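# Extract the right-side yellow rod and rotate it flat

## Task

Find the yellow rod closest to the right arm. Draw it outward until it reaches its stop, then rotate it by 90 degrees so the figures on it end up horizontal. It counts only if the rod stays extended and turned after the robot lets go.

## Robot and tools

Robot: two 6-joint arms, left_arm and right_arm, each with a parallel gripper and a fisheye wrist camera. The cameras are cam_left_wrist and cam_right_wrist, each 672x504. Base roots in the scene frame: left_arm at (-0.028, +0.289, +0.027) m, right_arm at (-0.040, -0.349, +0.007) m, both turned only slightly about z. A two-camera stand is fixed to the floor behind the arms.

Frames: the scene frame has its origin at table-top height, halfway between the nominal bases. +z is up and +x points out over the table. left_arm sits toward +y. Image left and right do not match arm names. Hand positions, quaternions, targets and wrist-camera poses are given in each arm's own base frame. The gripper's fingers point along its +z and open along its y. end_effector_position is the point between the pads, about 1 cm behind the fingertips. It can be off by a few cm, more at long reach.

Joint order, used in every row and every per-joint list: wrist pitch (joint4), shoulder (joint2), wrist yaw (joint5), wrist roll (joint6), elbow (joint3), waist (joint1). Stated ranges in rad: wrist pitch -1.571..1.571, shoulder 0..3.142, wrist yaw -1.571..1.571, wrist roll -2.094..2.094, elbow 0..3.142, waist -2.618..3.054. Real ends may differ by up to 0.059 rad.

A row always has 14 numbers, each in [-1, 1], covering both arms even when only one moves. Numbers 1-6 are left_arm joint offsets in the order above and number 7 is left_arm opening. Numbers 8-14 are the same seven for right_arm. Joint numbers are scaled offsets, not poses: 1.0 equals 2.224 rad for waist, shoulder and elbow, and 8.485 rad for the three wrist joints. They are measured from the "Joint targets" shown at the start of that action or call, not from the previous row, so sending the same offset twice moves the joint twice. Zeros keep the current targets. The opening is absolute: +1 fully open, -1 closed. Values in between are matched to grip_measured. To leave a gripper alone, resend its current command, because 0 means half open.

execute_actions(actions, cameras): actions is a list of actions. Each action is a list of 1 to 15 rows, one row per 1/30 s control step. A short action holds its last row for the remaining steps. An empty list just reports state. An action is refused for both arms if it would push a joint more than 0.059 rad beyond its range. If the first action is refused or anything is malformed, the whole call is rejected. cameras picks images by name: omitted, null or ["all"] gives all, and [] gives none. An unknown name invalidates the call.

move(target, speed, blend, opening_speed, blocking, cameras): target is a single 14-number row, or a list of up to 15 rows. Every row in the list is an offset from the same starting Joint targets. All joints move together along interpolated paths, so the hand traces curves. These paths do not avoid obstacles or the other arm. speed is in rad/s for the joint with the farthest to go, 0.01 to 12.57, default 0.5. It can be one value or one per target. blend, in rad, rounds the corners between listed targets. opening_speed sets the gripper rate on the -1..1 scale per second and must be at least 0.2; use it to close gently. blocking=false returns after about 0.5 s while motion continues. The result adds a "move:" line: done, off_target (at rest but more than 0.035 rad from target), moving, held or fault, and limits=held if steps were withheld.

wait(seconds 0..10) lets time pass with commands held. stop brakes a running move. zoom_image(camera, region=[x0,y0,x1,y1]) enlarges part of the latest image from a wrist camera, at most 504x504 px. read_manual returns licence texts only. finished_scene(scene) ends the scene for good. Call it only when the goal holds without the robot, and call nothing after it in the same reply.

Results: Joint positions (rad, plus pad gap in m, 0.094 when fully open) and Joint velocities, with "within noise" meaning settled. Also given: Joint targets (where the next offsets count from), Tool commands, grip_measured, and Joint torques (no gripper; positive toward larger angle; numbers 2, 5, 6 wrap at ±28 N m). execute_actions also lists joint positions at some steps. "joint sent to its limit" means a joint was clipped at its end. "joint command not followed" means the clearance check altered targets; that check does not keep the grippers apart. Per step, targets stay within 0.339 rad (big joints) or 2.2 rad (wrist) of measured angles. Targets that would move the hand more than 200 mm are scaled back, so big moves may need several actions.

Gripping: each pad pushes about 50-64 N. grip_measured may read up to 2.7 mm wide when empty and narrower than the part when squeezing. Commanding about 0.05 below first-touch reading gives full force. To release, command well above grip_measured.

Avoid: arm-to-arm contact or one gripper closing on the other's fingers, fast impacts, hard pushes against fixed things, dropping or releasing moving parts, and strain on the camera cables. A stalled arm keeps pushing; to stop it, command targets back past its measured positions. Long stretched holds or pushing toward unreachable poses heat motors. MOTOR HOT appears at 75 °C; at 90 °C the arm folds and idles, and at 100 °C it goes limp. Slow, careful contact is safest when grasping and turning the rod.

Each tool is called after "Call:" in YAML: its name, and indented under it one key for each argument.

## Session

Call:
execute_actions:
  actions: []

Scene clock: 0.00 s.
left_arm: end_effector_position=(+0.4148, +0.0165, +0.1259) grip_measured=+1.000 end_effector_quat_wxyz=(+0.618, -0.002, +0.786, +0.007) | right_arm: end_effector_position=(+0.3922, -0.0470, +0.1045) grip_measured=+1.000 end_effector_quat_wxyz=(+0.587, +0.099, +0.798, -0.097)
Joint names: [wrist pitch, shoulder, wrist yaw, wrist roll, elbow, waist]
Joint positions: left_arm=[0.901 1.55 0.039 0.018 0.411 0.054 0.094] | right_arm=[0.87 1.537 0.277 0.046 0.357 0.003 0.094]
Joint velocities: within noise
Joint torques (N m): no reading
Heat: left arm: 41 °C; right arm: 38 °C.
Joint targets: left_arm=[0.889 1.548 0.039 0.019 0.413 0.054] | right_arm=[0.861 1.534 0.277 0.048 0.360 0.003]
Tool commands: left_gripper/opening=+1.0 right_gripper/opening=+1.0
camera_calibration:
cam_left_wrist: T_world_to_cam=[[-0.0177666, -0.985889, 0.166453, -0.00796993], [-0.580802, -0.125334, -0.804339, 0.378982], [0.813851, -0.110967, -0.570379, -0.140833], [0, 0, 0, 1]] pos_world=[0.334589, 0.0240143, 0.225829]
cam_right_wrist: T_world_to_cam=[[-0.259579, -0.939623, 0.222998, 0.0249194], [-0.669667, 0.00876005, -0.74261, 0.372385], [0.695819, -0.3421, -0.631508, -0.103244], [0, 0, 0, 1]] pos_world=[0.327681, -0.015167, 0.20578]

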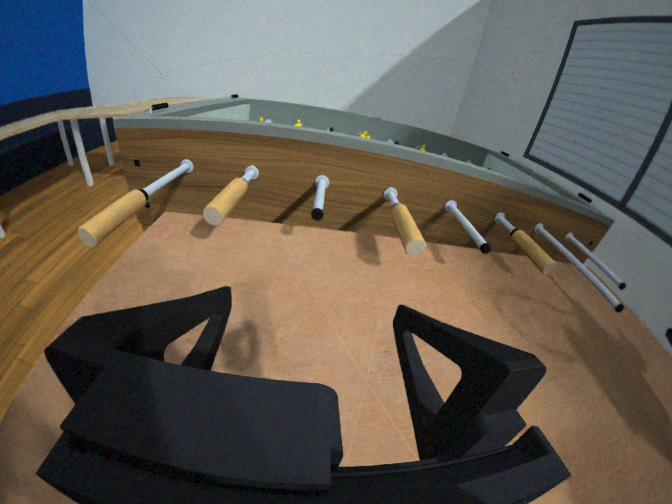

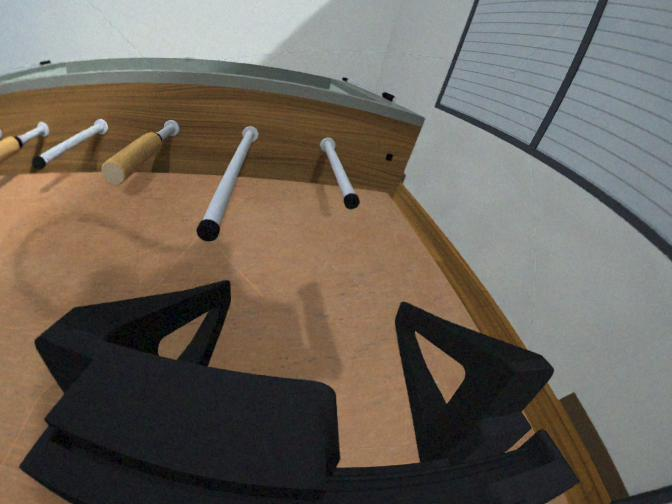

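Call:
move:
  target:
    - [0,0,0,0,0,0,1,0.0354,0,0,0,0,0,1]
    - [0,0,0,0,0,0,1,0.0256,0.2841,0.0348,-0.0057,0.3272,0.2155,1]
  speed: 0.9
  blend: 0.1
  cameras: ["cam_right_wrist"]

Scene clock: 23.90 s.
left_arm: end_effector_position=(+0.4148, +0.0165, +0.1259) grip_measured=+1.000 end_effector_quat_wxyz=(+0.618, -0.002, +0.786, +0.007) | right_arm: end_effector_position=(+0.5337, +0.1755, +0.1509) grip_measured=+1.000 end_effector_quat_wxyz=(+0.707, +0.029, +0.706, -0.028)
Joint names: [wrist pitch, shoulder, wrist yaw, wrist roll, elbow, waist]
Joint positions: left_arm=[0.901 1.55 0.039 0.018 0.411 0.054 0.094] | right_arm=[1.088 2.149 0.571 0.002 1.062 0.49 0.094]
Joint velocities: within noise
Joint torques (N m): left_arm=[1.86 -6.75 0 0.02 5.63 -0.05] | right_arm=[1.55 -8.57 0.1 -0.03 7.39 -0.62]
Heat: left arm: 41 °C; right arm: 40 °C.
Joint targets: left_arm=[0.889 1.548 0.039 0.019 0.413 0.054] | right_arm=[1.078 2.166 0.572 -0.001 1.088 0.483]
move: done
camera_calibration:
cam_right_wrist: T_world_to_cam=[[-0.128092, -0.976112, 0.175496, 0.20378], [-0.40826, -0.109368, -0.90629, 0.405722], [0.903834, -0.187736, -0.384498, -0.271609], [0, 0, 0, 1]] pos_world=[0.437232, 0.192295, 0.227507]
Images, in order (width x height): cam_right_wrist 672x504.

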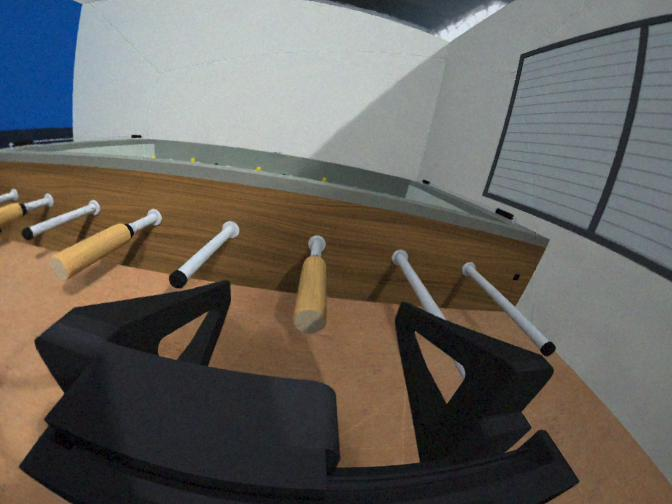

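Call:
move:
  target:
    - [0,0,0,0,0,0,1,-0.0018,0.1972,-0.0116,0,0.1951,-0.0425,1]
    - [0,0,0,0,0,0,1,-0.0214,0.2567,-0.0169,0,0.3295,-0.0626,1]
  speed: 0.5
  blend: 0.02
  cameras: ["cam_right_wrist"]

Scene clock: 37.13 s.
left_arm: end_effector_position=(+0.4148, +0.0165, +0.1259) grip_measured=+1.000 end_effector_quat_wxyz=(+0.618, -0.002, +0.786, +0.007) | right_arm: end_effector_position=(+0.6743, +0.1642, +0.0704) grip_measured=+1.000 end_effector_quat_wxyz=(+0.704, +0.034, +0.708, -0.034)
Joint names: [wrist pitch, shoulder, wrist yaw, wrist roll, elbow, waist]
Joint positions: left_arm=[0.901 1.55 0.039 0.018 0.411 0.054 0.094] | right_arm=[0.908 2.708 0.446 0.002 1.794 0.35 0.094]
Joint velocities: within noise
Joint torques (N m): left_arm=[1.85 -6.76 0 0.01 5.65 -0.05] | right_arm=[1.53 -11.56 -0.11 -0.03 8.18 -0.55]
Heat: left arm: 41 °C; right arm: 41 °C.
Joint targets: left_arm=[0.889 1.548 0.039 0.019 0.413 0.054] | right_arm=[0.897 2.737 0.429 -0.001 1.821 0.343]
move: done
camera_calibration:
cam_right_wrist: T_world_to_cam=[[-0.142161, -0.973462, 0.179335, 0.233666], [-0.416056, -0.105629, -0.903183, 0.39338], [0.898158, -0.203011, -0.389998, -0.425073], [0, 0, 0, 1]] pos_world=[0.578669, 0.182723, 0.147612]
Images, in order (width x height): cam_right_wrist 672x504.

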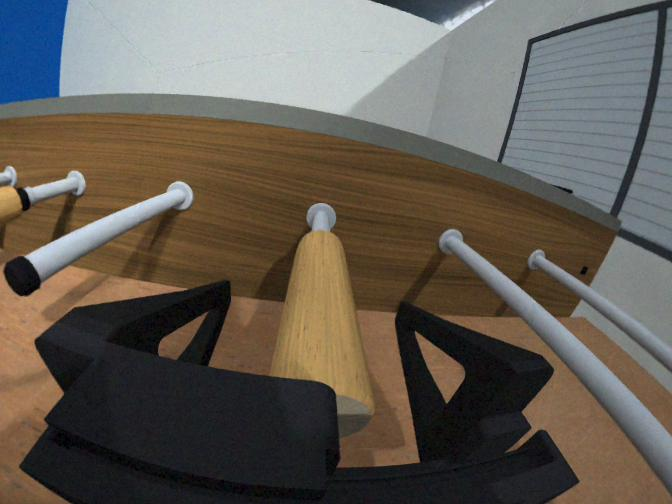

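Call:
move:
  target:
    - [0,0,0,0,0,0,1,0,0,0,0,0,0,-0.7]
    - [0,0,0,0,0,0,1,0.0230,-0.0755,0.0070,0,-0.1547,0.0250,-0.7]
    - [0,0,0,0,0,0,1,0.0396,-0.1193,0.0134,0,-0.2617,0.0495,-0.7]
    - [0,0,0,0,0,0,1,0.0548,-0.1558,0.0213,0,-0.3563,0.0795,-0.7]
    - [0,0,0,0,0,0,1,0.0635,-0.1740,0.0268,0,-0.4078,0.1006,-0.7]
    - [0,0,0,0,0,0,1,0.0706,-0.1869,0.0321,0,-0.4468,0.1206,-0.7]
  speed: [0.5,0.4,0.4,0.4,0.3,0.2]
  blend: [0,0.05,0.05,0.05,0.03,0]
  opening_speed: 1.5
  cameras: ["cam_right_wrist"]

Scene clock: 66.00 s.
left_arm: end_effector_position=(+0.4148, +0.0165, +0.1259) grip_measured=+1.000 end_effector_quat_wxyz=(+0.618, -0.002, +0.786, +0.007) | right_arm: end_effector_position=(+0.5015, +0.1757, +0.0640) grip_measured=-0.312 end_effector_quat_wxyz=(+0.696, +0.025, +0.717, -0.040)
Joint names: [wrist pitch, shoulder, wrist yaw, wrist roll, elbow, waist]
Joint positions: left_arm=[0.901 1.55 0.039 0.018 0.411 0.054 0.094] | right_arm=[1.381 2.361 0.628 -0.002 0.945 0.536 0.032]
Joint velocities: within noise
Joint torques (N m): left_arm=[1.85 -6.8 0 0.02 5.67 -0.08] | right_arm=[2.66 -13.2 0.86 0.02 -5.07 6.76]
Heat: left arm: 41 °C; right arm: 43 °C.
Joint targets: left_arm=[0.889 1.548 0.039 0.019 0.413 0.054] | right_arm=[1.495 2.321 0.702 -0.001 0.827 0.611]
move: off_target (right_arm); right_arm: the elbow is farthest, 0.118 rad from its target
camera_calibration:
cam_right_wrist: T_world_to_cam=[[-0.133685, -0.970228, 0.201954, 0.215159], [-0.437596, -0.12505, -0.890434, 0.330152], [0.889179, -0.207411, -0.40785, -0.263599], [0, 0, 0, 1]] pos_world=[0.407623, 0.195366, 0.143017]
Images, in order (width x height): cam_right_wrist 672x504.

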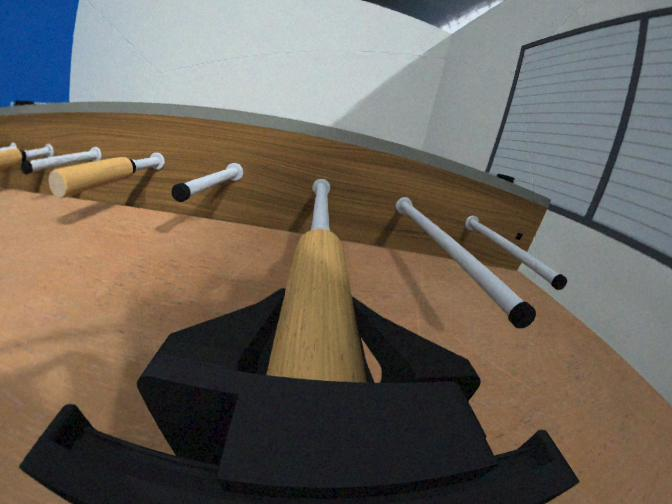

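Call:
move:
  target:
    - [0,0,0,0,0,0,1,0,0.012,-0.0045,-0.1892,0.034,-0.017,-0.7]
    - [0,0,0,0,0,0,1,0,0,0,-0.1892,0.004,-0.003,-0.7]
    - [0,0,0,0,0,0,1,-0.002,0.012,-0.0045,-0.1892,0.041,-0.018,-0.7]
    - [0,0,0,0,0,0,1,-0.002,0.012,-0.0045,-0.1892,0.041,-0.018,0.8]
  speed: [0.9,0.25,0.25,0.25]
  opening_speed: 1.5
  cameras: ["cam_right_wrist"]

Scene clock: 74.50 s.
left_arm: end_effector_position=(+0.4148, +0.0165, +0.1259) grip_measured=+1.000 end_effector_quat_wxyz=(+0.618, -0.002, +0.786, +0.007) | right_arm: end_effector_position=(+0.4919, +0.1859, +0.0732) grip_measured=+0.797 end_effector_quat_wxyz=(+0.471, -0.484, +0.512, -0.531)
Joint names: [wrist pitch, shoulder, wrist yaw, wrist roll, elbow, waist]
Joint positions: left_arm=[0.901 1.55 0.039 0.018 0.411 0.054 0.094] | right_arm=[1.439 2.359 0.659 -1.608 0.93 0.571 0.084]
Joint velocities: within noise
Joint torques (N m): left_arm=[1.85 -6.78 0.01 0.01 5.68 -0.02] | right_arm=[1.96 -10.59 0.1 0.03 2.85 0.09]
Heat: left arm: 41 °C; right arm: 45 °C.
Joint targets: left_arm=[0.889 1.548 0.039 0.019 0.413 0.054] | right_arm=[1.479 2.348 0.664 -1.606 0.918 0.572]
move: off_target (right_arm); target 4's new numbers were sent with right_arm's wrist pitch 0.061 rad from that target; right_arm: the wrist pitch is farthest, 0.039 rad from its target
camera_calibration:
cam_right_wrist: T_world_to_cam=[[-0.0389466, 0.212777, 0.976324, -0.101199], [-0.477601, -0.862198, 0.168853, 0.41479], [0.877713, -0.459717, 0.135202, -0.236405], [0, 0, 0, 1]] pos_world=[0.401658, 0.270485, 0.0607266]
Images, in order (width x height): cam_right_wrist 672x504.

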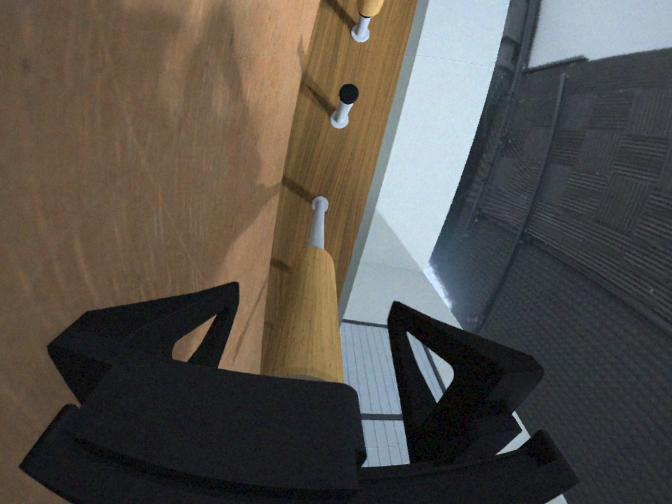

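Call:
finished_scene:
  scene: 3

The scene is finished: the task was done.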